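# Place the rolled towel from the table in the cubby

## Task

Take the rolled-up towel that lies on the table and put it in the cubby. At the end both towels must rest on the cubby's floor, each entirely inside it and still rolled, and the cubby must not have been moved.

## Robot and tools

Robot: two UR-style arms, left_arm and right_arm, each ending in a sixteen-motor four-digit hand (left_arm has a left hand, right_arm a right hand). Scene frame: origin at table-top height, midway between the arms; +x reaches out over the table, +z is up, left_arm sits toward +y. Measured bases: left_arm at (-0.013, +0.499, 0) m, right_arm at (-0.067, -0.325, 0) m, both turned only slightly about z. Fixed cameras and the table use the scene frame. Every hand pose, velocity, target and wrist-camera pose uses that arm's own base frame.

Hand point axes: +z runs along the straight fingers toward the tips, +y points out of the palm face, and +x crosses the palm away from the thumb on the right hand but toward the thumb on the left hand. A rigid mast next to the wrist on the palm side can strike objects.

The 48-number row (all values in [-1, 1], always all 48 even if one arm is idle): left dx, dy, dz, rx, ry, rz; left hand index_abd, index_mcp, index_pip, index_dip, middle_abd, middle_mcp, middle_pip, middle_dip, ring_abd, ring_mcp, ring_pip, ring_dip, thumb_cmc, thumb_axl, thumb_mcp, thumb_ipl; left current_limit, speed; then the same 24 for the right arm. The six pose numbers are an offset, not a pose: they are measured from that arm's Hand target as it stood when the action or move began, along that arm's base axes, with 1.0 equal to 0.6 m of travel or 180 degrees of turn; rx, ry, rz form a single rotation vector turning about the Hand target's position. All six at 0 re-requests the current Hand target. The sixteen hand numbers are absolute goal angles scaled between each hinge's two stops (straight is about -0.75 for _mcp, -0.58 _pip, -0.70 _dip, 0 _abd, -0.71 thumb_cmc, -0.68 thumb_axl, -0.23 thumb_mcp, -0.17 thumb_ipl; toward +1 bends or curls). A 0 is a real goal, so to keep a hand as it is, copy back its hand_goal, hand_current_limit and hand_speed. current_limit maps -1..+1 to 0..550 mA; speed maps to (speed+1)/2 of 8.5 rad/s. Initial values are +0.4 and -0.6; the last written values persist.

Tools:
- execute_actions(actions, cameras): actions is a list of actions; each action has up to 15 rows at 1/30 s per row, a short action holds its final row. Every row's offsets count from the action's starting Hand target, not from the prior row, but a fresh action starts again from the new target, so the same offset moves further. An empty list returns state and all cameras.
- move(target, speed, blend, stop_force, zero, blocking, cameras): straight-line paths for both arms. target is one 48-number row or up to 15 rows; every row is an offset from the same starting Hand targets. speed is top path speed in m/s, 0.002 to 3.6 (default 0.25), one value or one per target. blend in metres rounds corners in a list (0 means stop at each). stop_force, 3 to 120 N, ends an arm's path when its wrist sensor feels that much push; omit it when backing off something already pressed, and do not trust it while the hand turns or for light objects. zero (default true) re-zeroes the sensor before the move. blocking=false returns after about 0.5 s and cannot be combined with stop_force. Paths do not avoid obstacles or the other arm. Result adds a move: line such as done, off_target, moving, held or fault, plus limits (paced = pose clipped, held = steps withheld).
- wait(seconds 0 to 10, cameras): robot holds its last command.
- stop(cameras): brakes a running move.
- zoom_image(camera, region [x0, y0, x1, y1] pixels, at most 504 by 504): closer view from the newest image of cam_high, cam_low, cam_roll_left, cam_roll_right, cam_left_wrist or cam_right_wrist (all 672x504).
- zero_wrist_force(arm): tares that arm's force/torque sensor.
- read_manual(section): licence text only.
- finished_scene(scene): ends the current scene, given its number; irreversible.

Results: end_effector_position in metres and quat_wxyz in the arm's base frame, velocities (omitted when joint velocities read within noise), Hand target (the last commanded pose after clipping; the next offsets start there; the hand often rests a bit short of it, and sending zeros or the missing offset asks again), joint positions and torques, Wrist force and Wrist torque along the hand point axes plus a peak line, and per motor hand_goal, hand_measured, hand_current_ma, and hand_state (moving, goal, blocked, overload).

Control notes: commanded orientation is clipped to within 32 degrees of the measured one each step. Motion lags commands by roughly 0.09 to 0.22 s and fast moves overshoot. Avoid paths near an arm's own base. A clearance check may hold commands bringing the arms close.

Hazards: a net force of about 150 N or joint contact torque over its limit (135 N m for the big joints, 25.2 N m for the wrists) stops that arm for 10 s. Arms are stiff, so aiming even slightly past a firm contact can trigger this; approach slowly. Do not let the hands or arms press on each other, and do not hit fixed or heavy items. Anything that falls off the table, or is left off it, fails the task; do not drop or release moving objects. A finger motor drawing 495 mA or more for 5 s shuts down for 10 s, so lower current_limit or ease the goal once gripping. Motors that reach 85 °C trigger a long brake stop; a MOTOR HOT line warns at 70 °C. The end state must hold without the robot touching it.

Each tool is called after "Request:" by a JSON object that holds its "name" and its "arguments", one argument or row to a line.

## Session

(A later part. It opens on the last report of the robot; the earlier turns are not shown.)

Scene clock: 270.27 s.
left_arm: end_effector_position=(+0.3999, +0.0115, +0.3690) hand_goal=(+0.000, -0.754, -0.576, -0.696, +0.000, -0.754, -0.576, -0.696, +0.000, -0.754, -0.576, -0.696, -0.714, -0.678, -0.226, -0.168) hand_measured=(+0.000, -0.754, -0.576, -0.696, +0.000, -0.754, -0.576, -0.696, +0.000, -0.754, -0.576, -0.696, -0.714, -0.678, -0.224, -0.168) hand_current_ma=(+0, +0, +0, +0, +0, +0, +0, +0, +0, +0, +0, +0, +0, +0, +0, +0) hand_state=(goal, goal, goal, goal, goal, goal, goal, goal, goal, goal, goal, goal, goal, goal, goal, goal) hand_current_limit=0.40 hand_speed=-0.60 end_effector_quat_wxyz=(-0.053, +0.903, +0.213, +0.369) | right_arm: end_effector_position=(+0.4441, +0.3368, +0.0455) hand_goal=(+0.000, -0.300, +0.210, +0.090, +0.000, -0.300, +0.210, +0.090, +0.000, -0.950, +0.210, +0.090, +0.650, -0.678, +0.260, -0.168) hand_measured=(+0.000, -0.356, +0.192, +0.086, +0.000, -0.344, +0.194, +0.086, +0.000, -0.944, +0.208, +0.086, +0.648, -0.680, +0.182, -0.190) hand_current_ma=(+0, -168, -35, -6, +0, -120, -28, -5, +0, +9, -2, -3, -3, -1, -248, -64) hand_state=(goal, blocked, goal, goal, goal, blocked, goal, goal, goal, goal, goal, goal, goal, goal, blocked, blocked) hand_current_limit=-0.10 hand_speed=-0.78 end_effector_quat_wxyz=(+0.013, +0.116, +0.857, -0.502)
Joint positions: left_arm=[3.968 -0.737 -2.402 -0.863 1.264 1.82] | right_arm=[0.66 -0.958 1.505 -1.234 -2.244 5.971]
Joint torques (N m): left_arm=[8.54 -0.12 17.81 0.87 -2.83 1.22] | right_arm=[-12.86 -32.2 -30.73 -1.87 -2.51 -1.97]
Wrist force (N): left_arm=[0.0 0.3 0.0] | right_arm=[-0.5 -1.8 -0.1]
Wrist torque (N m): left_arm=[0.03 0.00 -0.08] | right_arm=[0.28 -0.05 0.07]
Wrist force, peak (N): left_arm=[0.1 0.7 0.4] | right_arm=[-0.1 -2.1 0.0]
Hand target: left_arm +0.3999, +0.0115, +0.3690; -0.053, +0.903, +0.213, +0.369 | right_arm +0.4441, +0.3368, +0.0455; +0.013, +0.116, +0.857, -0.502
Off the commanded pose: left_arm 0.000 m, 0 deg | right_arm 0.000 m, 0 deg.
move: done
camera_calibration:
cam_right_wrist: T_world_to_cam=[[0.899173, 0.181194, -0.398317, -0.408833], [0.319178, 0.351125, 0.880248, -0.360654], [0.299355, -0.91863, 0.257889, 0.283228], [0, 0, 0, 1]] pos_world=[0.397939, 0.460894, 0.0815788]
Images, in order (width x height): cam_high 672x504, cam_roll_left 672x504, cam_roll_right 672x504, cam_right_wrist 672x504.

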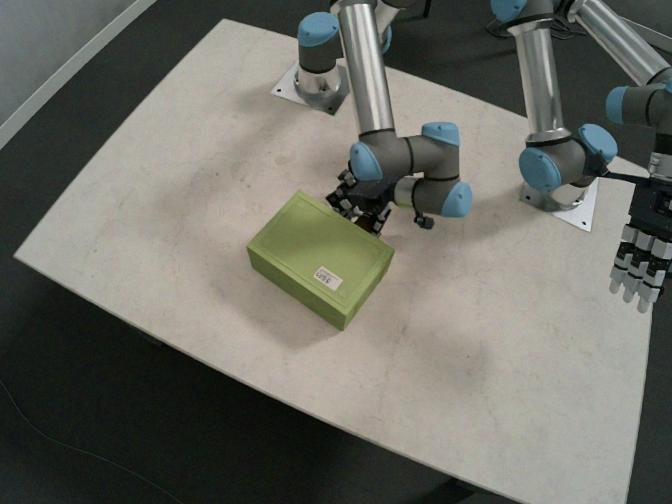

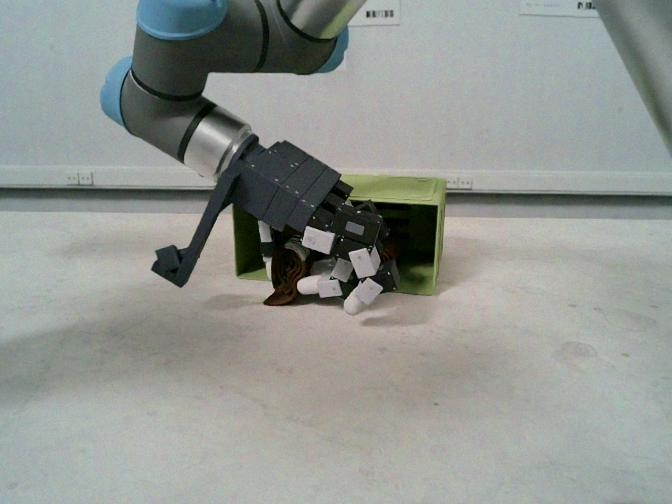

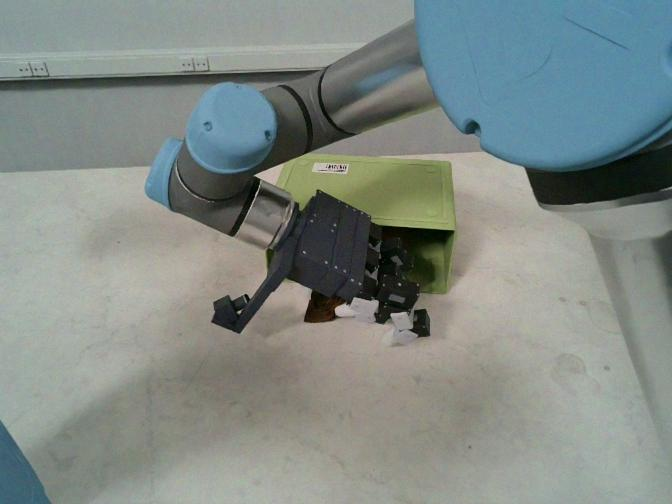

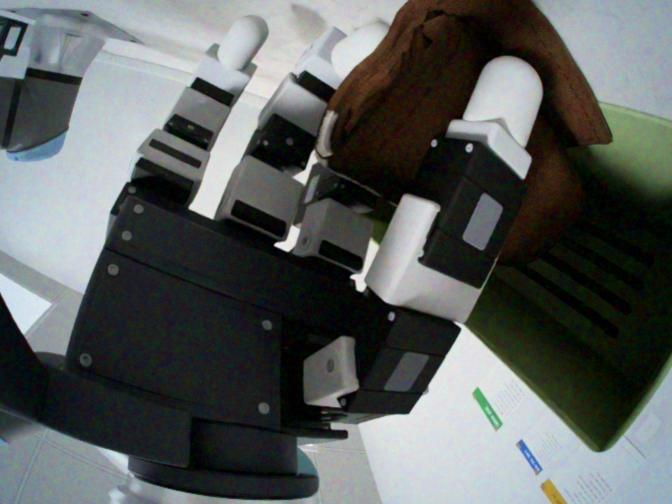

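Request:
{"name": "move", "arguments": {
  "target": [
    [0,0,0,0,0,0,0,-0.754,-0.576,-0.696,0,-0.754,-0.576,-0.696,0,-0.754,-0.576,-0.696,-0.714,-0.678,-0.226,-0.168,0.4,-0.6,0.0,0,-0.019,0.0052,0.0273,0,0,-0.3,0.21,0.09,0,-0.3,0.21,0.09,0,-0.95,0.21,0.09,0.65,-0.678,0.26,-0.168,-0.1,-0.78],
    [0,0,0,0,0,0,0,-0.754,-0.576,-0.696,0,-0.754,-0.576,-0.696,0,-0.754,-0.576,-0.696,-0.714,-0.678,-0.226,-0.168,0.4,-0.6,0.0055,0.0290,-0.0225,0.0052,0.0273,0,0,-0.3,0.21,0.09,0,-0.3,0.21,0.09,0,-0.95,0.21,0.09,0.65,-0.678,0.26,-0.168,-0.1,-0.78]
  ],
  "speed": 0.04,
  "stop_force": 8,
  "cameras": ["cam_roll_left","cam_right_wrist"]
}}

Request:
{"name": "zoom_image", "arguments": {
  "camera": "cam_roll_left",
  "region": [170, 150, 470, 400]
}}

Scene clock: 284.13 s.
left_arm: end_effector_position=(+0.3999, +0.0115, +0.3690) hand_goal=(+0.000, -0.754, -0.576, -0.696, +0.000, -0.754, -0.576, -0.696, +0.000, -0.754, -0.576, -0.696, -0.714, -0.678, -0.226, -0.168) hand_measured=(+0.000, -0.754, -0.576, -0.696, +0.000, -0.754, -0.576, -0.696, +0.000, -0.754, -0.576, -0.696, -0.714, -0.678, -0.224, -0.168) hand_current_ma=(+0, +0, +0, +0, +0, +0, +0, +0, +0, +0, +0, +0, +0, +0, +0, +0) hand_state=(goal, goal, goal, goal, goal, goal, goal, goal, goal, goal, goal, goal, goal, goal, goal, goal) hand_current_limit=0.40 hand_speed=-0.60 end_effector_quat_wxyz=(-0.053, +0.903, +0.213, +0.369) | right_arm: end_effector_position=(+0.4474, +0.3542, +0.0320) hand_goal=(+0.000, -0.300, +0.210, +0.090, +0.000, -0.300, +0.210, +0.090, +0.000, -0.950, +0.210, +0.090, +0.650, -0.678, +0.260, -0.168) hand_measured=(+0.000, -0.356, +0.192, +0.086, +0.000, -0.344, +0.194, +0.086, +0.000, -0.944, +0.208, +0.086, +0.648, -0.680, +0.182, -0.190) hand_current_ma=(+0, -168, -35, -6, +0, -120, -28, -5, +0, +9, -2, -3, -3, -1, -247, -64) hand_state=(goal, blocked, goal, goal, goal, blocked, goal, goal, goal, goal, goal, goal, goal, goal, blocked, blocked) hand_current_limit=-0.10 hand_speed=-0.78 end_effector_quat_wxyz=(-0.025, +0.095, +0.861, -0.500)
Joint positions: left_arm=[3.968 -0.737 -2.402 -0.863 1.264 1.82] | right_arm=[0.66 -0.896 1.422 -1.194 -2.204 5.907]
Joint torques (N m): left_arm=[8.71 1.04 17.36 0.84 -2.57 1.29] | right_arm=[13.72 -35.3 -29.67 1.59 0.84 2.21]
Wrist force (N): left_arm=[0.0 0.4 0.2] | right_arm=[-0.1 -2.2 0.2]
Wrist torque (N m): left_arm=[0.03 0.00 -0.08] | right_arm=[0.24 -0.09 0.01]
Wrist force, peak (N): left_arm=[0.0 0.6 0.4] | right_arm=[-0.1 -2.4 0.0]
Hand target: left_arm +0.3999, +0.0115, +0.3690; -0.053, +0.903, +0.213, +0.369 | right_arm +0.4474, +0.3542, +0.0320; -0.025, +0.095, +0.861, -0.500
Off the commanded pose: left_arm 0.000 m, 0 deg | right_arm 0.000 m, 0 deg.
move: done
camera_calibration:
cam_right_wrist: T_world_to_cam=[[0.861881, 0.188206, -0.470893, -0.403776], [0.393707, 0.336919, 0.855266, -0.383471], [0.319619, -0.922531, 0.216286, 0.295407], [0, 0, 0, 1]] pos_world=[0.404565, 0.477714, 0.0739421]
Images, in order (width x height): cam_roll_left 672x504, cam_right_wrist 672x504.

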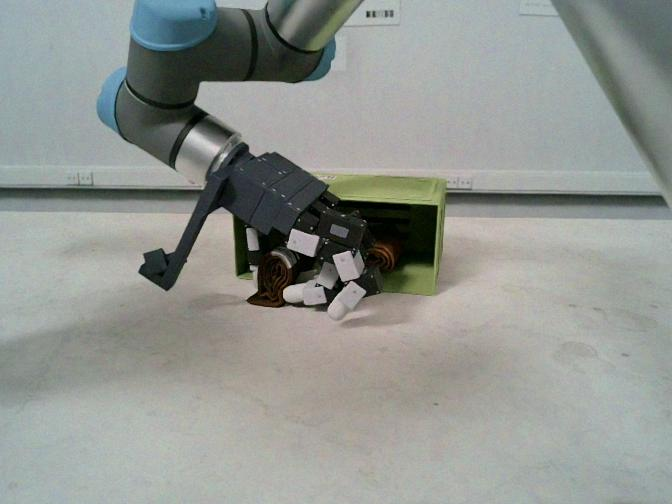

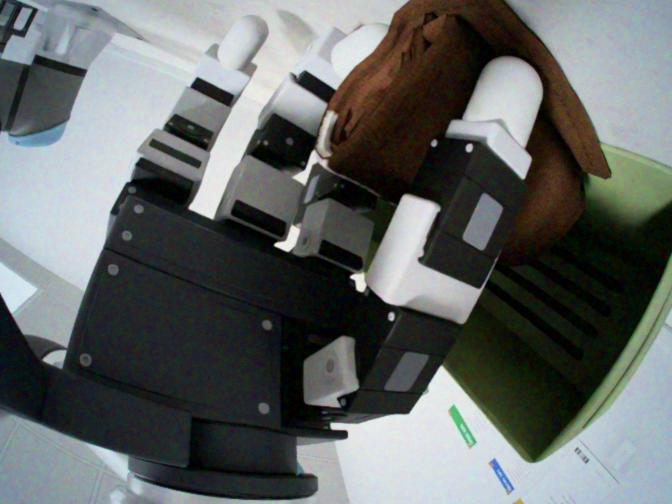

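Scaled by 1.680 from the camera's 672x504 image, which has a finer 960x720 frame.

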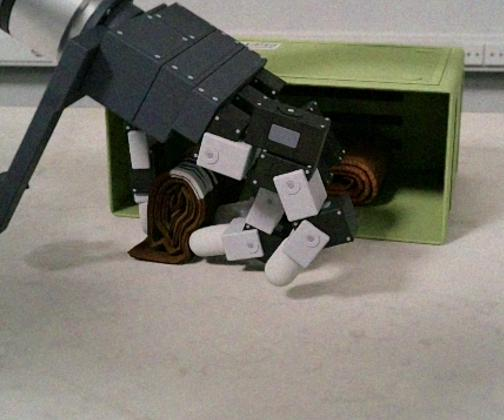

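Request:
{"name": "move", "arguments": {
  "target": [0,0,0,0,0,0,0,-0.754,-0.576,-0.696,0,-0.754,-0.576,-0.696,0,-0.754,-0.576,-0.696,-0.714,-0.678,-0.226,-0.168,0.4,-0.6,0,0,-0.003,0,0,0,0,-0.9,0.21,0.09,0,-0.9,0.21,0.09,0,-0.95,0.21,0.09,0.65,-0.678,-0.11,-0.168,0.1,-0.8],
  "speed": 0.05,
  "cameras": ["cam_roll_left","cam_right_wrist"]
}}

Request:
{"name": "zoom_image", "arguments": {
  "camera": "cam_roll_left",
  "region": [170, 150, 470, 400]
}}

Scene clock: 291.03 s.
left_arm: end_effector_position=(+0.3999, +0.0115, +0.3690) hand_goal=(+0.000, -0.754, -0.576, -0.696, +0.000, -0.754, -0.576, -0.696, +0.000, -0.754, -0.576, -0.696, -0.714, -0.678, -0.226, -0.168) hand_measured=(+0.000, -0.754, -0.576, -0.696, +0.000, -0.754, -0.576, -0.696, +0.000, -0.754, -0.576, -0.696, -0.714, -0.678, -0.224, -0.168) hand_current_ma=(+0, +0, +0, +0, +0, +0, +0, +0, +0, +0, +0, +0, +0, +0, +0, +0) hand_state=(goal, goal, goal, goal, goal, goal, goal, goal, goal, goal, goal, goal, goal, goal, goal, goal) hand_current_limit=0.40 hand_speed=-0.60 end_effector_quat_wxyz=(-0.053, +0.903, +0.213, +0.369) | right_arm: end_effector_position=(+0.4474, +0.3542, +0.0302) hand_goal=(+0.000, -0.900, +0.210, +0.090, +0.000, -0.900, +0.210, +0.090, +0.000, -0.950, +0.210, +0.090, +0.650, -0.678, -0.110, -0.168) hand_measured=(+0.000, -0.882, +0.208, +0.086, +0.000, -0.884, +0.208, +0.086, +0.000, -0.944, +0.208, +0.086, +0.648, -0.680, -0.106, -0.170) hand_current_ma=(+0, +37, -2, -4, +0, +34, -2, -4, +0, +9, -2, -3, -2, -1, +8, -3) hand_state=(goal, goal, goal, goal, goal, goal, goal, goal, goal, goal, goal, goal, goal, goal, goal, goal) hand_current_limit=0.10 hand_speed=-0.80 end_effector_quat_wxyz=(-0.025, +0.095, +0.861, -0.500)
Joint positions: left_arm=[3.968 -0.737 -2.402 -0.863 1.264 1.82] | right_arm=[0.66 -0.894 1.424 -1.198 -2.204 5.907]
Joint torques (N m): left_arm=[9.12 -0.12 17.51 0.96 -2.42 1.27] | right_arm=[13.73 -33.12 -11.22 -1.7 0.86 2.14]
Wrist force (N): left_arm=[0.0 0.5 0.1] | right_arm=[-0.2 -1.7 0.0]
Wrist torque (N m): left_arm=[0.05 0.00 -0.08] | right_arm=[0.27 -0.06 0.01]
Wrist force, peak (N): left_arm=[0.2 0.5 0.4] | right_arm=[-0.7 -2.5 0.1]
Hand target: left_arm +0.3999, +0.0115, +0.3690; -0.053, +0.903, +0.213, +0.369 | right_arm +0.4474, +0.3542, +0.0302; -0.025, +0.095, +0.861, -0.500
Off the commanded pose: left_arm 0.000 m, 0 deg | right_arm 0.000 m, 0 deg.
move: done
camera_calibration:
cam_right_wrist: T_world_to_cam=[[0.861881, 0.188206, -0.470893, -0.404624], [0.393707, 0.336919, 0.855266, -0.381932], [0.319619, -0.922531, 0.216286, 0.295796], [0, 0, 0, 1]] pos_world=[0.404565, 0.477714, 0.0721421]
Images, in order (width x height): cam_roll_left 672x504, cam_right_wrist 672x504.

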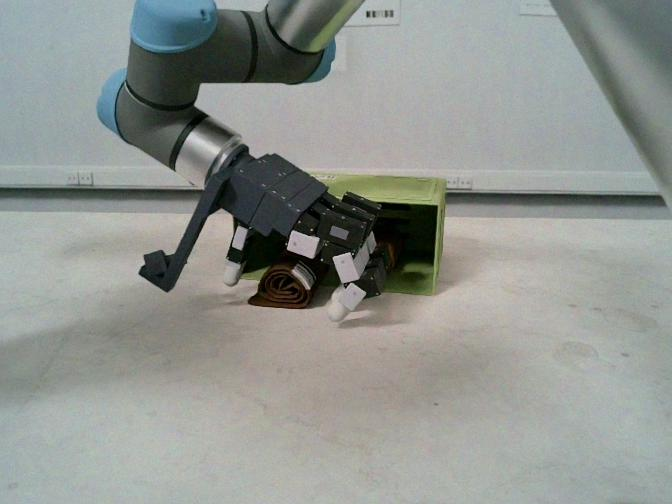

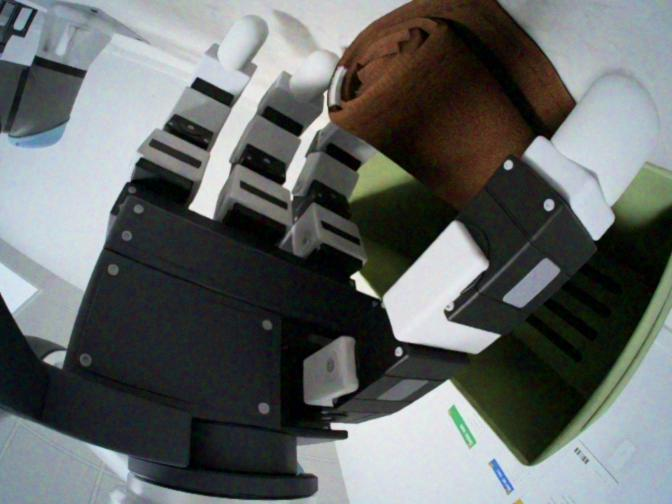

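Scaled by 1.680 from the camera's 672x504 image, which has a finer 960x720 frame.

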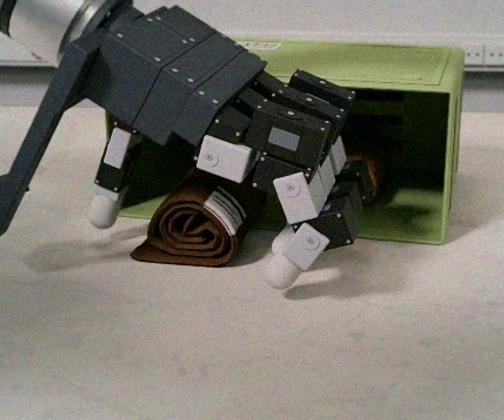

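Request:
{"name": "move", "arguments": {
  "target": [
    [0,0,0,0,0,0,0,-0.754,-0.576,-0.696,0,-0.754,-0.576,-0.696,0,-0.754,-0.576,-0.696,-0.714,-0.678,-0.226,-0.168,0.4,-0.6,0,0,0.0367,0,0,0,0,-0.9,0.21,0.09,0,-0.9,0.21,0.09,0,-0.95,0.21,0.09,0.65,-0.678,-0.11,-0.168,0.1,-0.7],
    [0,0,0,0,0,0,0,-0.754,-0.576,-0.696,0,-0.754,-0.576,-0.696,0,-0.754,-0.576,-0.696,-0.714,-0.678,-0.226,-0.168,0.4,-0.6,0.0001,0,0.0367,0,0,0,0,-0.62,0.21,0.09,0,-0.62,0.21,0.09,0,-0.95,0.21,0.09,0.65,-0.678,-0.11,-0.168,0.1,-0.7],
    [0,0,0,0,0,0,0,-0.754,-0.576,-0.696,0,-0.754,-0.576,-0.696,0,-0.754,-0.576,-0.696,-0.714,-0.678,-0.226,-0.168,0.4,-0.6,0.0056,0.0295,0.0367,0,0,0,0,-0.62,0.21,0.09,0,-0.62,0.21,0.09,0,-0.95,0.21,0.09,0.65,-0.678,-0.11,-0.168,0.1,-0.7]
  ],
  "speed": [0.05,0.05,0.03],
  "cameras": ["cam_roll_left","cam_right_wrist"]
}}

Request:
{"name": "zoom_image", "arguments": {
  "camera": "cam_roll_left",
  "region": [170, 150, 470, 400]
}}

Scene clock: 319.50 s.
left_arm: end_effector_position=(+0.3999, +0.0115, +0.3690) hand_goal=(+0.000, -0.754, -0.576, -0.696, +0.000, -0.754, -0.576, -0.696, +0.000, -0.754, -0.576, -0.696, -0.714, -0.678, -0.226, -0.168) hand_measured=(+0.000, -0.754, -0.576, -0.696, +0.000, -0.754, -0.576, -0.696, +0.000, -0.754, -0.576, -0.696, -0.714, -0.678, -0.224, -0.168) hand_current_ma=(+0, +0, +0, +0, +0, +0, +0, +0, +0, +0, +0, +0, +0, +0, +0, +0) hand_state=(goal, goal, goal, goal, goal, goal, goal, goal, goal, goal, goal, goal, goal, goal, goal, goal) hand_current_limit=0.40 hand_speed=-0.60 end_effector_quat_wxyz=(-0.053, +0.903, +0.213, +0.369) | right_arm: end_effector_position=(+0.4507, +0.3718, +0.0522) hand_goal=(+0.000, -0.620, +0.210, +0.090, +0.000, -0.620, +0.210, +0.090, +0.000, -0.950, +0.210, +0.090, +0.650, -0.678, -0.110, -0.168) hand_measured=(+0.000, -0.616, +0.208, +0.086, +0.000, -0.616, +0.208, +0.086, +0.000, -0.944, +0.208, +0.086, +0.648, -0.680, -0.106, -0.170) hand_current_ma=(+0, +4, -2, -4, +0, +4, -2, -3, +0, +9, -2, -3, -2, -1, +8, -3) hand_state=(goal, goal, goal, goal, goal, goal, goal, goal, goal, goal, goal, goal, goal, goal, goal, goal) hand_current_limit=0.10 hand_speed=-0.70 end_effector_quat_wxyz=(-0.025, +0.095, +0.861, -0.500) end_effector_velocity=(+0.001, +0.001, +0.000) end_effector_angular_velocity=(+0.001, -0.002, -0.001)
Joint positions: left_arm=[3.968 -0.737 -2.402 -0.863 1.264 1.82] | right_arm=[0.677 -0.884 1.342 -1.118 -2.19 5.92]
Joint velocities: left_arm=[within noise] | right_arm=[0 0.002 -0.005 0.001 0.001 0.001]
Joint torques (N m): left_arm=[8.66 -0.68 18.27 0.76 -2.64 1.12] | right_arm=[13.54 -33.95 -28.44 1.54 0.87 2.3]
Wrist force (N): left_arm=[0.2 0.5 0.1] | right_arm=[-0.5 -2.1 0.2]
Wrist torque (N m): left_arm=[0.05 -0.03 -0.06] | right_arm=[0.25 -0.03 -0.01]
Wrist force, peak (N): left_arm=[0.1 0.6 0.2] | right_arm=[0.1 -2.4 -0.3]
Hand target: left_arm +0.3999, +0.0115, +0.3690; -0.053, +0.903, +0.213, +0.369 | right_arm +0.4507, +0.3719, +0.0522; -0.025, +0.095, +0.861, -0.500
Off the commanded pose: left_arm 0.000 m, 0 deg | right_arm 0.000 m, 0 deg.
move: done
camera_calibration:
cam_right_wrist: T_world_to_cam=[[0.861888, 0.188212, -0.470877, -0.400428], [0.393691, 0.336915, 0.855275, -0.407969], [0.319619, -0.922531, 0.216286, 0.306219], [0, 0, 0, 1]] pos_world=[0.407865, 0.495314, 0.094142]
Images, in order (width x height): cam_roll_left 672x504, cam_right_wrist 672x504.

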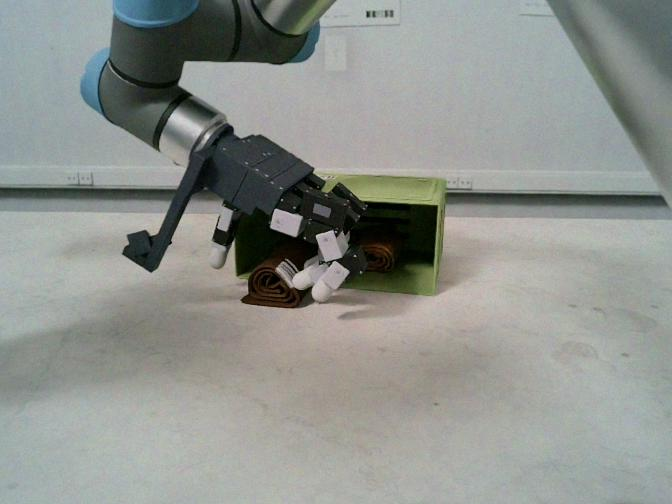

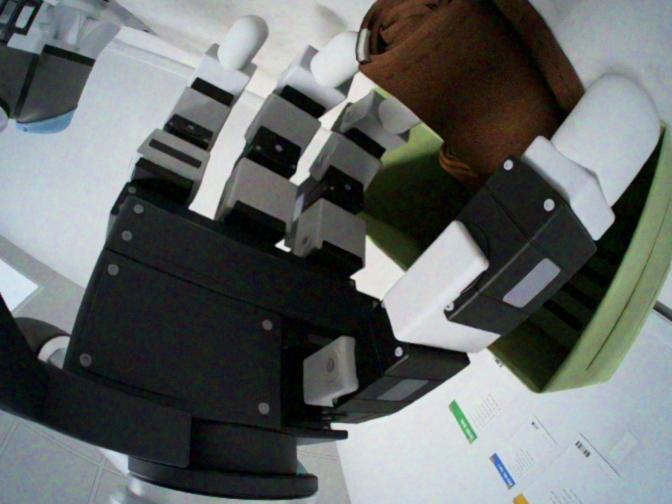

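Scaled by 1.680 from the camera's 672x504 image, which has a finer 960x720 frame.

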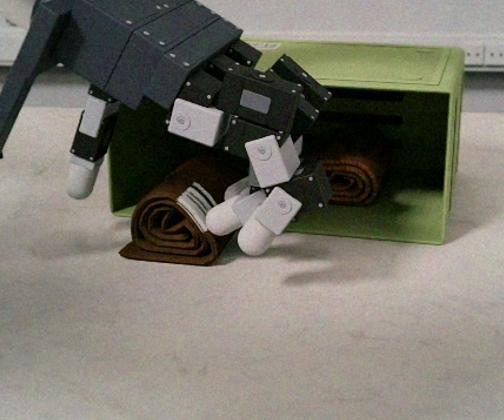

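Request:
{"name": "move", "arguments": {
  "target": [
    [0,0,0,0,0,0,0,-0.754,-0.576,-0.696,0,-0.754,-0.576,-0.696,0,-0.754,-0.576,-0.696,-0.714,-0.678,-0.226,-0.168,0.4,-0.6,0,0,0.1047,0,0,0,0,-0.62,0.21,0.09,0,-0.62,0.21,0.09,0,-0.95,0.21,0.09,0.65,-0.678,-0.11,-0.168,0.1,-0.6],
    [0,0,0,0,0,0,0,-0.754,-0.576,-0.696,0,-0.754,-0.576,-0.696,0,-0.754,-0.576,-0.696,-0.714,-0.678,-0.226,-0.168,0.4,-0.6,0.0144,0.075,0.1047,0,0,0,0,-0.62,0.21,-0.41,0,-0.62,0.21,-0.41,0,-0.95,0.21,0.09,0.65,-0.678,-0.11,-0.168,0.1,-0.6]
  ],
  "speed": [0.1,0.1],
  "cameras": ["cam_roll_left","cam_right_wrist","cam_high"]
}}

Request:
{"name": "zoom_image", "arguments": {
  "camera": "cam_roll_left",
  "region": [170, 150, 470, 400]
}}

Request:
{"name": "zoom_image", "arguments": {
  "camera": "cam_high",
  "region": [230, 120, 510, 340]
}}

Scene clock: 339.07 s.
left_arm: end_effector_position=(+0.3999, +0.0115, +0.3690) hand_goal=(+0.000, -0.754, -0.576, -0.696, +0.000, -0.754, -0.576, -0.696, +0.000, -0.754, -0.576, -0.696, -0.714, -0.678, -0.226, -0.168) hand_measured=(+0.000, -0.754, -0.576, -0.696, +0.000, -0.754, -0.576, -0.696, +0.000, -0.754, -0.576, -0.696, -0.714, -0.678, -0.224, -0.168) hand_current_ma=(+0, +0, +0, +0, +0, +0, +0, +0, +0, +0, +0, +0, +0, +0, +0, +0) hand_state=(goal, goal, goal, goal, goal, goal, goal, goal, goal, goal, goal, goal, goal, goal, goal, goal) hand_current_limit=0.40 hand_speed=-0.60 end_effector_quat_wxyz=(-0.053, +0.903, +0.213, +0.369) | right_arm: end_effector_position=(+0.4594, +0.4169, +0.1151) hand_goal=(+0.000, -0.620, +0.210, -0.410, +0.000, -0.620, +0.210, -0.410, +0.000, -0.950, +0.210, +0.090, +0.650, -0.678, -0.110, -0.168) hand_measured=(+0.000, -0.616, +0.208, -0.408, +0.000, -0.616, +0.208, -0.408, +0.000, -0.944, +0.208, +0.086, +0.648, -0.680, -0.106, -0.170) hand_current_ma=(+0, +5, -2, +3, +0, +5, -2, +3, +0, +9, -2, -3, -2, -1, +8, -2) hand_state=(goal, goal, goal, goal, goal, goal, goal, goal, goal, goal, goal, goal, goal, goal, goal, goal) hand_current_limit=0.10 hand_speed=-0.60 end_effector_quat_wxyz=(-0.025, +0.095, +0.861, -0.500)
Joint positions: left_arm=[3.968 -0.737 -2.402 -0.863 1.264 1.82] | right_arm=[0.718 -0.84 1.09 -0.893 -2.157 5.95]
Joint torques (N m): left_arm=[8.94 -0.59 18.09 1.01 -2.47 1.11] | right_arm=[14.07 -37.11 -31.73 1.75 0.93 2.4]
Wrist force (N): left_arm=[0.1 0.3 0.1] | right_arm=[0.1 -1.7 0.1]
Wrist torque (N m): left_arm=[0.03 -0.02 -0.07] | right_arm=[0.28 -0.10 0.05]
Wrist force, peak (N): left_arm=[0.0 0.6 0.3] | right_arm=[-0.1 -2.9 0.1]
Hand target: left_arm +0.3999, +0.0115, +0.3690; -0.053, +0.903, +0.213, +0.369 | right_arm +0.4594, +0.4169, +0.1151; -0.025, +0.095, +0.861, -0.500
Off the commanded pose: left_arm 0.000 m, 0 deg | right_arm 0.000 m, 0 deg.
move: done
camera_calibration:
cam_right_wrist: T_world_to_cam=[[0.861881, 0.188206, -0.470893, -0.386788], [0.393707, 0.336919, 0.855266, -0.480393], [0.319619, -0.922531, 0.216286, 0.331441], [0, 0, 0, 1]] pos_world=[0.416565, 0.540414, 0.157042]
Images, in order (width x height): cam_high 672x504, cam_roll_left 672x504, cam_right_wrist 672x504.

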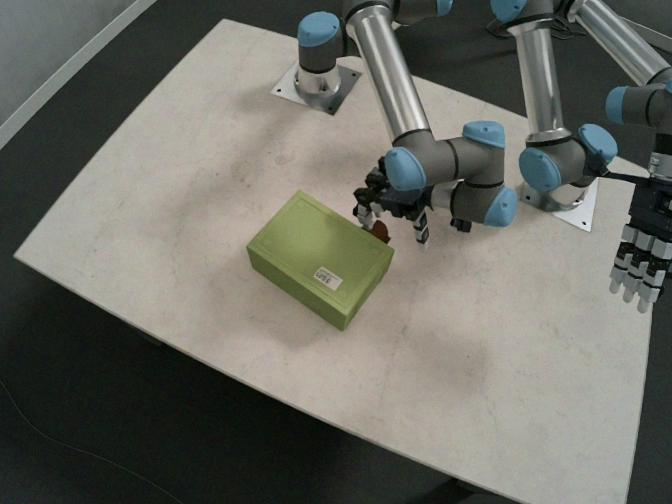

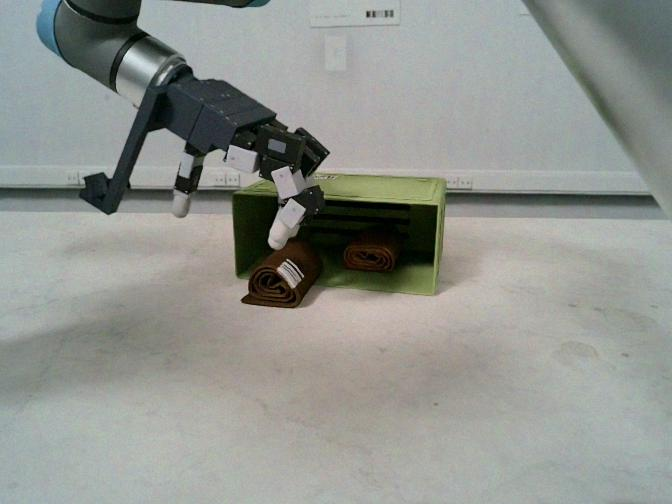

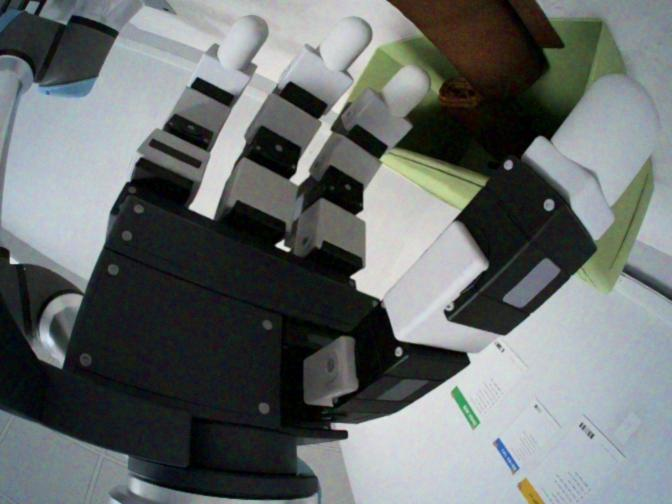

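Scaled by 1.680 from the camera's 672x504 image, which has a finer 960x720 frame.

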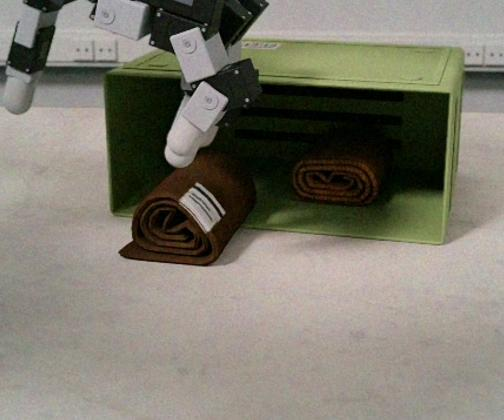

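Scaled by 1.800 from the camera's 672x504 image, which has a finer 960x720 frame.

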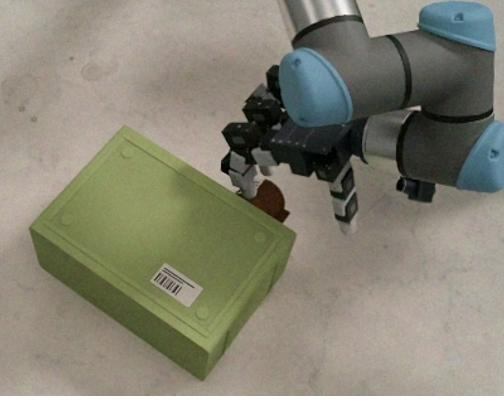

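Request:
{"name": "move", "arguments": {
  "target": [
    [0,0,0,0,0,0,0,-0.754,-0.576,-0.696,0,-0.754,-0.576,-0.696,0,-0.754,-0.576,-0.696,-0.714,-0.678,-0.226,-0.168,0.4,-0.6,-0.0031,-0.0164,-0.02,0,0,0,0,-0.62,0.21,-0.41,0,-0.62,0.21,-0.41,0,-0.95,0.21,0.09,0.65,-0.678,-0.11,-0.168,0.1,-0.6],
    [0,0,0,0,0,0,0,-0.754,-0.576,-0.696,0,-0.754,-0.576,-0.696,0,-0.754,-0.576,-0.696,-0.714,-0.678,-0.226,-0.168,0.4,-0.6,-0.0031,-0.0164,-0.065,0,0,0,0,-0.62,0.21,-0.41,0,-0.62,0.21,-0.41,0,-0.95,0.21,0.09,0.65,-0.678,-0.11,-0.168,0.1,-0.6]
  ],
  "speed": [0.05,0.015],
  "stop_force": 4,
  "cameras": ["cam_roll_left"]
}}

Request:
{"name": "zoom_image", "arguments": {
  "camera": "cam_roll_left",
  "region": [170, 150, 470, 400]
}}

Scene clock: 357.93 s.
left_arm: end_effector_position=(+0.3999, +0.0115, +0.3690) hand_goal=(+0.000, -0.754, -0.576, -0.696, +0.000, -0.754, -0.576, -0.696, +0.000, -0.754, -0.576, -0.696, -0.714, -0.678, -0.226, -0.168) hand_measured=(+0.000, -0.754, -0.576, -0.696, +0.000, -0.754, -0.576, -0.696, +0.000, -0.754, -0.576, -0.696, -0.714, -0.678, -0.224, -0.168) hand_current_ma=(+0, +0, +0, +0, +0, +0, +0, +0, +0, +0, +0, +0, +0, +0, +0, +0) hand_state=(goal, goal, goal, goal, goal, goal, goal, goal, goal, goal, goal, goal, goal, goal, goal, goal) hand_current_limit=0.40 hand_speed=-0.60 end_effector_quat_wxyz=(-0.053, +0.903, +0.213, +0.369) | right_arm: end_effector_position=(+0.4575, +0.4070, +0.0761) hand_goal=(+0.000, -0.620, +0.210, -0.410, +0.000, -0.620, +0.210, -0.410, +0.000, -0.950, +0.210, +0.090, +0.650, -0.678, -0.110, -0.168) hand_measured=(+0.000, -0.616, +0.208, -0.408, +0.000, -0.616, +0.208, -0.408, +0.000, -0.944, +0.208, +0.086, +0.648, -0.680, -0.106, -0.170) hand_current_ma=(+0, +5, -2, +3, +0, +5, -2, +3, +0, +9, -2, -3, -2, -1, +8, -2) hand_state=(goal, goal, goal, goal, goal, goal, goal, goal, goal, goal, goal, goal, goal, goal, goal, goal) hand_current_limit=0.10 hand_speed=-0.60 end_effector_quat_wxyz=(-0.025, +0.095, +0.861, -0.500)
Joint positions: left_arm=[3.968 -0.737 -2.402 -0.863 1.264 1.82] | right_arm=[0.71 -0.833 1.183 -0.996 -2.164 5.944]
Joint torques (N m): left_arm=[7.72 0.9 19.28 0.71 -2.41 0.82] | right_arm=[-12.73 -35.94 -13.48 -1.96 -2.23 -2.03]
Wrist force (N): left_arm=[0.0 0.4 0.3] | right_arm=[-0.5 -2.9 0.0]
Wrist torque (N m): left_arm=[0.02 0.00 -0.08] | right_arm=[0.26 -0.05 0.09]
Wrist force, peak (N): left_arm=[0.2 0.7 0.4] | right_arm=[-0.1 -3.2 -0.1]
Hand target: left_arm +0.3999, +0.0115, +0.3690; -0.053, +0.903, +0.213, +0.369 | right_arm +0.4575, +0.4070, +0.0761; -0.025, +0.095, +0.861, -0.500
Off the commanded pose: left_arm 0.000 m, 0 deg | right_arm 0.000 m, 0 deg.
move: done
Images, in order (width x height): cam_roll_left 672x504.

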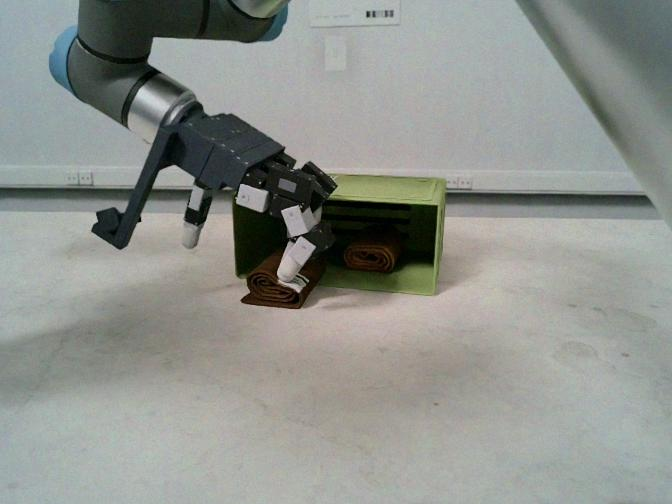

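Scaled by 1.680 from the camera's 672x504 image, which has a finer 960x720 frame.

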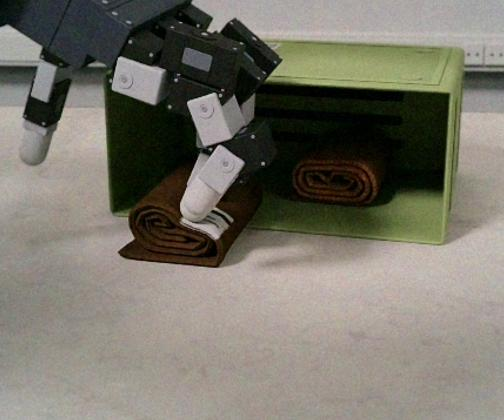

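Request:
{"name": "move", "arguments": {
  "target": [
    [0,0,0,0,0,0,0,-0.754,-0.576,-0.696,0,-0.754,-0.576,-0.696,0,-0.754,-0.576,-0.696,-0.714,-0.678,-0.226,-0.168,0.4,-0.6,0.0016,0.008,-0.007,0,0,0,0,-0.62,0.21,-0.41,0,-0.62,0.21,-0.41,0,-0.95,0.21,0.09,0.65,-0.678,-0.11,-0.168,0.1,-0.6],
    [0,0,0,0,0,0,0,-0.754,-0.576,-0.696,0,-0.754,-0.576,-0.696,0,-0.754,-0.576,-0.696,-0.714,-0.678,-0.226,-0.168,0.4,-0.6,0.0110,0.0573,-0.007,0,0,0,0,-0.62,0.21,-0.41,0,-0.62,0.21,-0.41,0,-0.95,0.21,0.09,0.65,-0.678,-0.11,-0.168,0.1,-0.6]
  ],
  "speed": [0.02,0.03],
  "cameras": ["cam_roll_left"]
}}

Request:
{"name": "zoom_image", "arguments": {
  "camera": "cam_roll_left",
  "region": [170, 150, 470, 400]
}}

Scene clock: 367.00 s.
left_arm: end_effector_position=(+0.3999, +0.0115, +0.3690) hand_goal=(+0.000, -0.754, -0.576, -0.696, +0.000, -0.754, -0.576, -0.696, +0.000, -0.754, -0.576, -0.696, -0.714, -0.678, -0.226, -0.168) hand_measured=(+0.000, -0.754, -0.576, -0.696, +0.000, -0.754, -0.576, -0.696, +0.000, -0.754, -0.576, -0.696, -0.714, -0.678, -0.224, -0.168) hand_current_ma=(+0, +0, +0, +0, +0, +0, +0, +0, +0, +0, +0, +0, +0, +0, +0, +0) hand_state=(goal, goal, goal, goal, goal, goal, goal, goal, goal, goal, goal, goal, goal, goal, goal, goal) hand_current_limit=0.40 hand_speed=-0.60 end_effector_quat_wxyz=(-0.053, +0.903, +0.213, +0.369) | right_arm: end_effector_position=(+0.4641, +0.4414, +0.0719) hand_goal=(+0.000, -0.620, +0.210, -0.410, +0.000, -0.620, +0.210, -0.410, +0.000, -0.950, +0.210, +0.090, +0.650, -0.678, -0.110, -0.168) hand_measured=(+0.000, -0.634, +0.208, -0.408, +0.000, -0.634, +0.208, -0.408, +0.000, -0.944, +0.208, +0.086, +0.648, -0.680, -0.106, -0.170) hand_current_ma=(+0, -25, -2, +3, +0, -24, -2, +3, +0, +9, -2, -3, -2, -1, +8, -2) hand_state=(goal, goal, goal, goal, goal, goal, goal, goal, goal, goal, goal, goal, goal, goal, goal, goal) hand_current_limit=0.10 hand_speed=-0.60 end_effector_quat_wxyz=(-0.025, +0.095, +0.861, -0.500)
Joint positions: left_arm=[3.968 -0.737 -2.402 -0.863 1.264 1.82] | right_arm=[0.739 -0.749 1.041 -0.927 -2.141 5.965]
Joint torques (N m): left_arm=[8.71 0.02 18.52 0.76 -2.61 0.89] | right_arm=[13.54 -37.77 -32.42 1.04 1.09 2.24]
Wrist force (N): left_arm=[0.0 0.5 0.2] | right_arm=[-0.3 -8.0 -0.8]
Wrist torque (N m): left_arm=[0.04 0.00 -0.08] | right_arm=[0.35 -0.08 0.00]
Wrist force, peak (N): left_arm=[0.2 0.6 0.3] | right_arm=[-0.1 -8.7 -0.9]
Hand target: left_arm +0.3999, +0.0115, +0.3690; -0.053, +0.903, +0.213, +0.369 | right_arm +0.4641, +0.4414, +0.0719; -0.025, +0.095, +0.861, -0.500
Off the commanded pose: left_arm 0.000 m, 0 deg | right_arm 0.000 m, 0 deg.
move: done
Images, in order (width x height): cam_roll_left 672x504.

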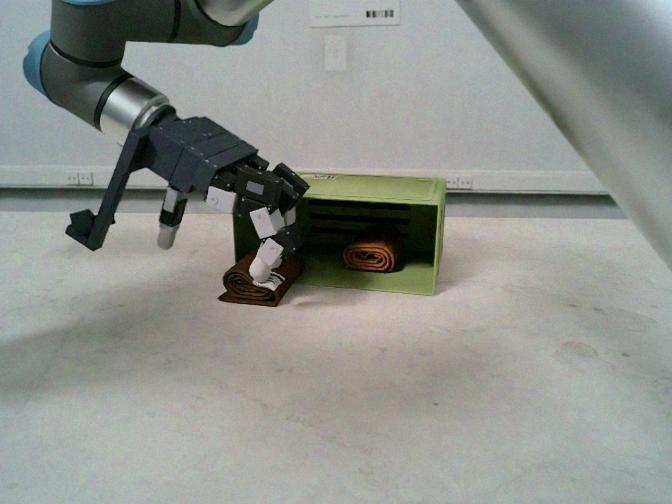

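Scaled by 1.680 from the camera's 672x504 image, which has a finer 960x720 frame.

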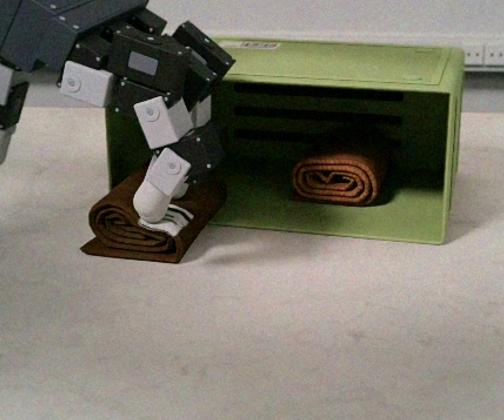

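Request:
{"name": "move", "arguments": {
  "target": [
    [0,0,0,0,0,0,0,-0.754,-0.576,-0.696,0,-0.754,-0.576,-0.696,0,-0.754,-0.576,-0.696,-0.714,-0.678,-0.226,-0.168,0.4,-0.6,0,0,0.0968,0,0,0,0,-0.62,0.21,-0.41,0,-0.62,0.21,-0.41,0,-0.95,0.21,0.09,0.65,-0.678,-0.11,-0.168,0.1,-0.6],
    [0,0,0,0,0,0,0,-0.754,-0.576,-0.696,0,-0.754,-0.576,-0.696,0,-0.754,-0.576,-0.696,-0.714,-0.678,-0.226,-0.168,0.4,-0.6,-0.0253,-0.1323,0.0968,0.0818,-0.0157,0,0,-0.9,0.21,0.09,0,-0.9,0.21,0.09,0,-0.95,0.21,0.09,0.65,-0.678,-0.11,-0.168,0.1,-0.6],
    [0,0,0,0,0,0,0,-0.754,-0.576,-0.696,0,-0.754,-0.576,-0.696,0,-0.754,-0.576,-0.696,-0.714,-0.678,-0.226,-0.168,0.4,-0.6,-0.0253,-0.1323,-0.02,0.0818,-0.0157,0,0,-0.9,0.21,0.09,0,-0.9,0.21,0.09,0,-0.95,0.21,0.09,0.65,-0.678,-0.11,-0.168,0.1,-0.6]
  ],
  "speed": [0.1,0.12,0.06],
  "cameras": ["cam_roll_left","cam_right_wrist"]
}}

Request:
{"name": "zoom_image", "arguments": {
  "camera": "cam_roll_left",
  "region": [170, 150, 470, 400]
}}

Scene clock: 436.53 s.
left_arm: end_effector_position=(+0.3999, +0.0115, +0.3690) hand_goal=(+0.000, -0.754, -0.576, -0.696, +0.000, -0.754, -0.576, -0.696, +0.000, -0.754, -0.576, -0.696, -0.714, -0.678, -0.226, -0.168) hand_measured=(+0.000, -0.754, -0.576, -0.696, +0.000, -0.754, -0.576, -0.696, +0.000, -0.754, -0.576, -0.696, -0.714, -0.678, -0.224, -0.168) hand_current_ma=(+0, +0, +0, +0, +0, +0, +0, +0, +0, +0, +0, +0, +0, +0, +0, +0) hand_state=(goal, goal, goal, goal, goal, goal, goal, goal, goal, goal, goal, goal, goal, goal, goal, goal) hand_current_limit=0.40 hand_speed=-0.60 end_effector_quat_wxyz=(-0.053, +0.903, +0.213, +0.369) | right_arm: end_effector_position=(+0.4489, +0.3620, +0.0600) hand_goal=(+0.000, -0.900, +0.210, +0.090, +0.000, -0.900, +0.210, +0.090, +0.000, -0.950, +0.210, +0.090, +0.650, -0.678, -0.110, -0.168) hand_measured=(+0.000, -0.884, +0.208, +0.086, +0.000, -0.886, +0.208, +0.086, +0.000, -0.944, +0.208, +0.086, +0.648, -0.680, -0.106, -0.170) hand_current_ma=(+0, +29, -2, -4, +0, +27, -2, -4, +0, +9, -2, -3, -2, -1, +7, -2) hand_state=(goal, goal, goal, goal, goal, goal, goal, goal, goal, goal, goal, goal, goal, goal, goal, goal) hand_current_limit=0.10 hand_speed=-0.60 end_effector_quat_wxyz=(-0.016, +0.103, +0.918, -0.383)
Joint positions: left_arm=[3.968 -0.737 -2.402 -0.863 1.264 1.82] | right_arm=[0.612 -1.067 1.592 -1.49 -2.107 5.72]
Joint torques (N m): left_arm=[9.23 0.22 17.79 1.01 -2.33 0.73] | right_arm=[-5.9 -29.54 -13.17 -2.75 0 -1.81]
Wrist force (N): left_arm=[0.2 0.2 0.2] | right_arm=[0.2 -1.6 0.3]
Wrist torque (N m): left_arm=[0.00 -0.03 -0.05] | right_arm=[0.17 -0.12 0.14]
Wrist force, peak (N): left_arm=[0.2 0.7 0.2] | right_arm=[-0.5 -8.7 -1.3]
Hand target: left_arm +0.3999, +0.0115, +0.3690; -0.053, +0.903, +0.213, +0.369 | right_arm +0.4489, +0.3620, +0.0599; -0.016, +0.103, +0.918, -0.383
Off the commanded pose: left_arm 0.000 m, 0 deg | right_arm 0.000 m, 0 deg.
move: done
camera_calibration:
cam_right_wrist: T_world_to_cam=[[0.882658, 0.296205, -0.364935, -0.448226], [0.349299, 0.106129, 0.930981, -0.311642], [0.314492, -0.94921, -0.00978819, 0.321588], [0, 0, 0, 1]] pos_world=[0.40335, 0.471096, 0.129707]
Images, in order (width x height): cam_roll_left 672x504, cam_right_wrist 672x504.

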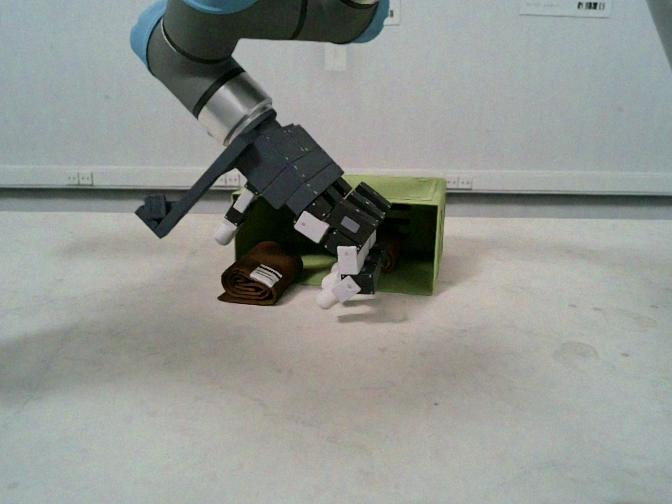

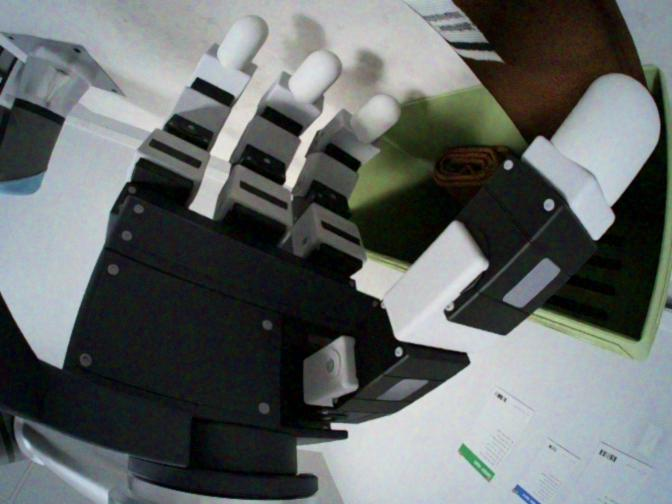

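Scaled by 1.680 from the camera's 672x504 image, which has a finer 960x720 frame.

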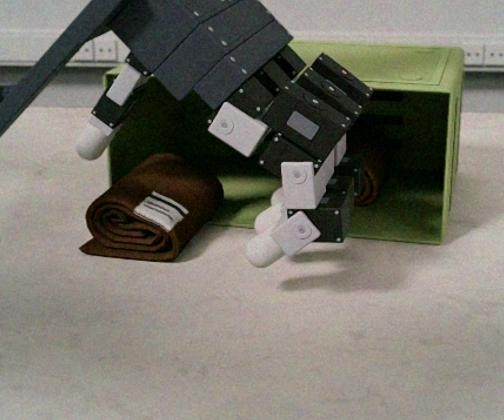

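Request:
{"name": "move", "arguments": {
  "target": [
    [0,0,0,0,0,0,0,-0.754,-0.576,-0.696,0,-0.754,-0.576,-0.696,0,-0.754,-0.576,-0.696,-0.714,-0.678,-0.226,-0.168,0.4,-0.6,0.0038,0.0196,0,0,0,0,0,-0.9,0.21,0.09,0,-0.9,0.21,0.09,0,-0.95,0.21,0.09,0.65,-0.678,-0.11,-0.168,0.1,-0.6],
    [0,0,0,0,0,0,0,-0.754,-0.576,-0.696,0,-0.754,-0.576,-0.696,0,-0.754,-0.576,-0.696,-0.714,-0.678,-0.226,-0.168,0.4,-0.6,0.0038,0.0196,-0.035,0,0,0,0,-0.9,0.21,0.09,0,-0.9,0.21,0.09,0,-0.95,0.21,0.09,0.65,-0.678,-0.11,-0.168,0.1,-0.6],
    [0,0,0,0,0,0,0,-0.754,-0.576,-0.696,0,-0.754,-0.576,-0.696,0,-0.754,-0.576,-0.696,-0.714,-0.678,-0.226,-0.168,0.4,-0.6,0.0038,0.0198,-0.035,0,0,0,0,-0.4,0.21,0.09,0,-0.4,0.21,0.09,0,-0.95,0.21,0.09,0.65,-0.678,0.15,-0.168,-0.1,-0.75]
  ],
  "speed": [0.06,0.04,0.04],
  "cameras": ["cam_roll_left","cam_right_wrist"]
}}

Request:
{"name": "zoom_image", "arguments": {
  "camera": "cam_roll_left",
  "region": [170, 150, 470, 400]
}}

Scene clock: 448.73 s.
left_arm: end_effector_position=(+0.3999, +0.0115, +0.3690) hand_goal=(+0.000, -0.754, -0.576, -0.696, +0.000, -0.754, -0.576, -0.696, +0.000, -0.754, -0.576, -0.696, -0.714, -0.678, -0.226, -0.168) hand_measured=(+0.000, -0.754, -0.576, -0.696, +0.000, -0.754, -0.576, -0.696, +0.000, -0.754, -0.576, -0.696, -0.714, -0.678, -0.224, -0.168) hand_current_ma=(+0, +0, +0, +0, +0, +0, +0, +0, +0, +0, +0, +0, +0, +0, +0, +0) hand_state=(goal, goal, goal, goal, goal, goal, goal, goal, goal, goal, goal, goal, goal, goal, goal, goal) hand_current_limit=0.40 hand_speed=-0.60 end_effector_quat_wxyz=(-0.053, +0.903, +0.213, +0.369) | right_arm: end_effector_position=(+0.4512, +0.3739, +0.0388) hand_goal=(+0.000, -0.400, +0.210, +0.090, +0.000, -0.400, +0.210, +0.090, +0.000, -0.950, +0.210, +0.090, +0.650, -0.678, +0.150, -0.168) hand_measured=(+0.000, -0.428, +0.204, +0.086, +0.000, -0.426, +0.204, +0.088, +0.000, -0.944, +0.208, +0.086, +0.648, -0.680, +0.126, -0.182) hand_current_ma=(+0, -65, -8, -4, +0, -59, -7, -3, +0, +9, -2, -3, -2, -1, -69, -33) hand_state=(goal, blocked, goal, goal, goal, blocked, goal, goal, goal, goal, goal, goal, goal, goal, blocked, goal) hand_current_limit=-0.10 hand_speed=-0.75 end_effector_quat_wxyz=(-0.016, +0.103, +0.918, -0.383)
Joint positions: left_arm=[3.968 -0.737 -2.402 -0.863 1.264 1.82] | right_arm=[0.625 -1.02 1.577 -1.515 -2.099 5.732]
Joint torques (N m): left_arm=[8.79 -0.5 17.56 1.01 -2.43 0.56] | right_arm=[12.97 -29.3 -27.44 -2.39 0.61 2.34]
Wrist force (N): left_arm=[0.2 0.6 0.2] | right_arm=[0.1 -2.4 -0.6]
Wrist torque (N m): left_arm=[0.05 -0.02 -0.07] | right_arm=[0.23 -0.08 0.02]
Wrist force, peak (N): left_arm=[0.1 0.6 0.4] | right_arm=[0.1 -2.4 -0.6]
Hand target: left_arm +0.3999, +0.0115, +0.3690; -0.053, +0.903, +0.213, +0.369 | right_arm +0.4512, +0.3739, +0.0389; -0.016, +0.103, +0.918, -0.383
Off the commanded pose: left_arm 0.000 m, 0 deg | right_arm 0.000 m, 0 deg.
move: done
camera_calibration:
cam_right_wrist: T_world_to_cam=[[0.882577, 0.29631, -0.365045, -0.4614], [0.349423, 0.10611, 0.930937, -0.294066], [0.314581, -0.949179, -0.00988741, 0.331945], [0, 0, 0, 1]] pos_world=[0.405551, 0.482996, 0.108607]
Images, in order (width x height): cam_roll_left 672x504, cam_right_wrist 672x504.

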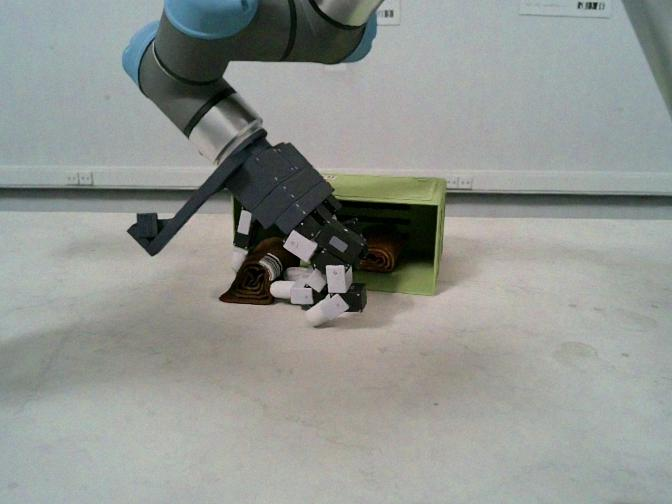

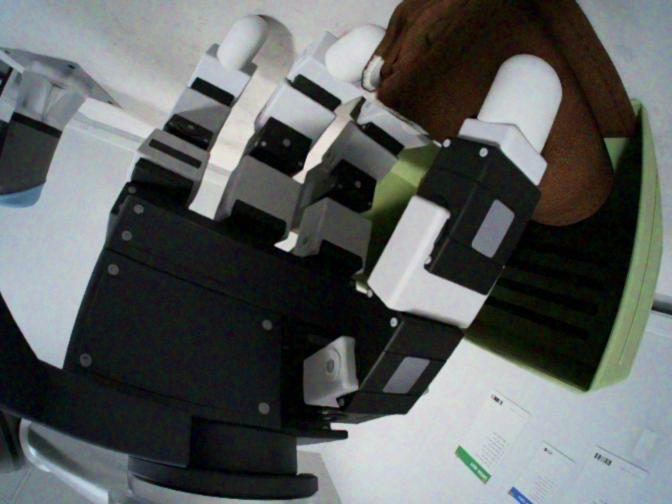

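Scaled by 1.680 from the camera's 672x504 image, which has a finer 960x720 frame.

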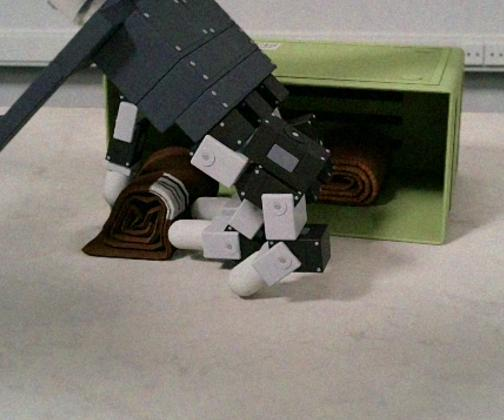

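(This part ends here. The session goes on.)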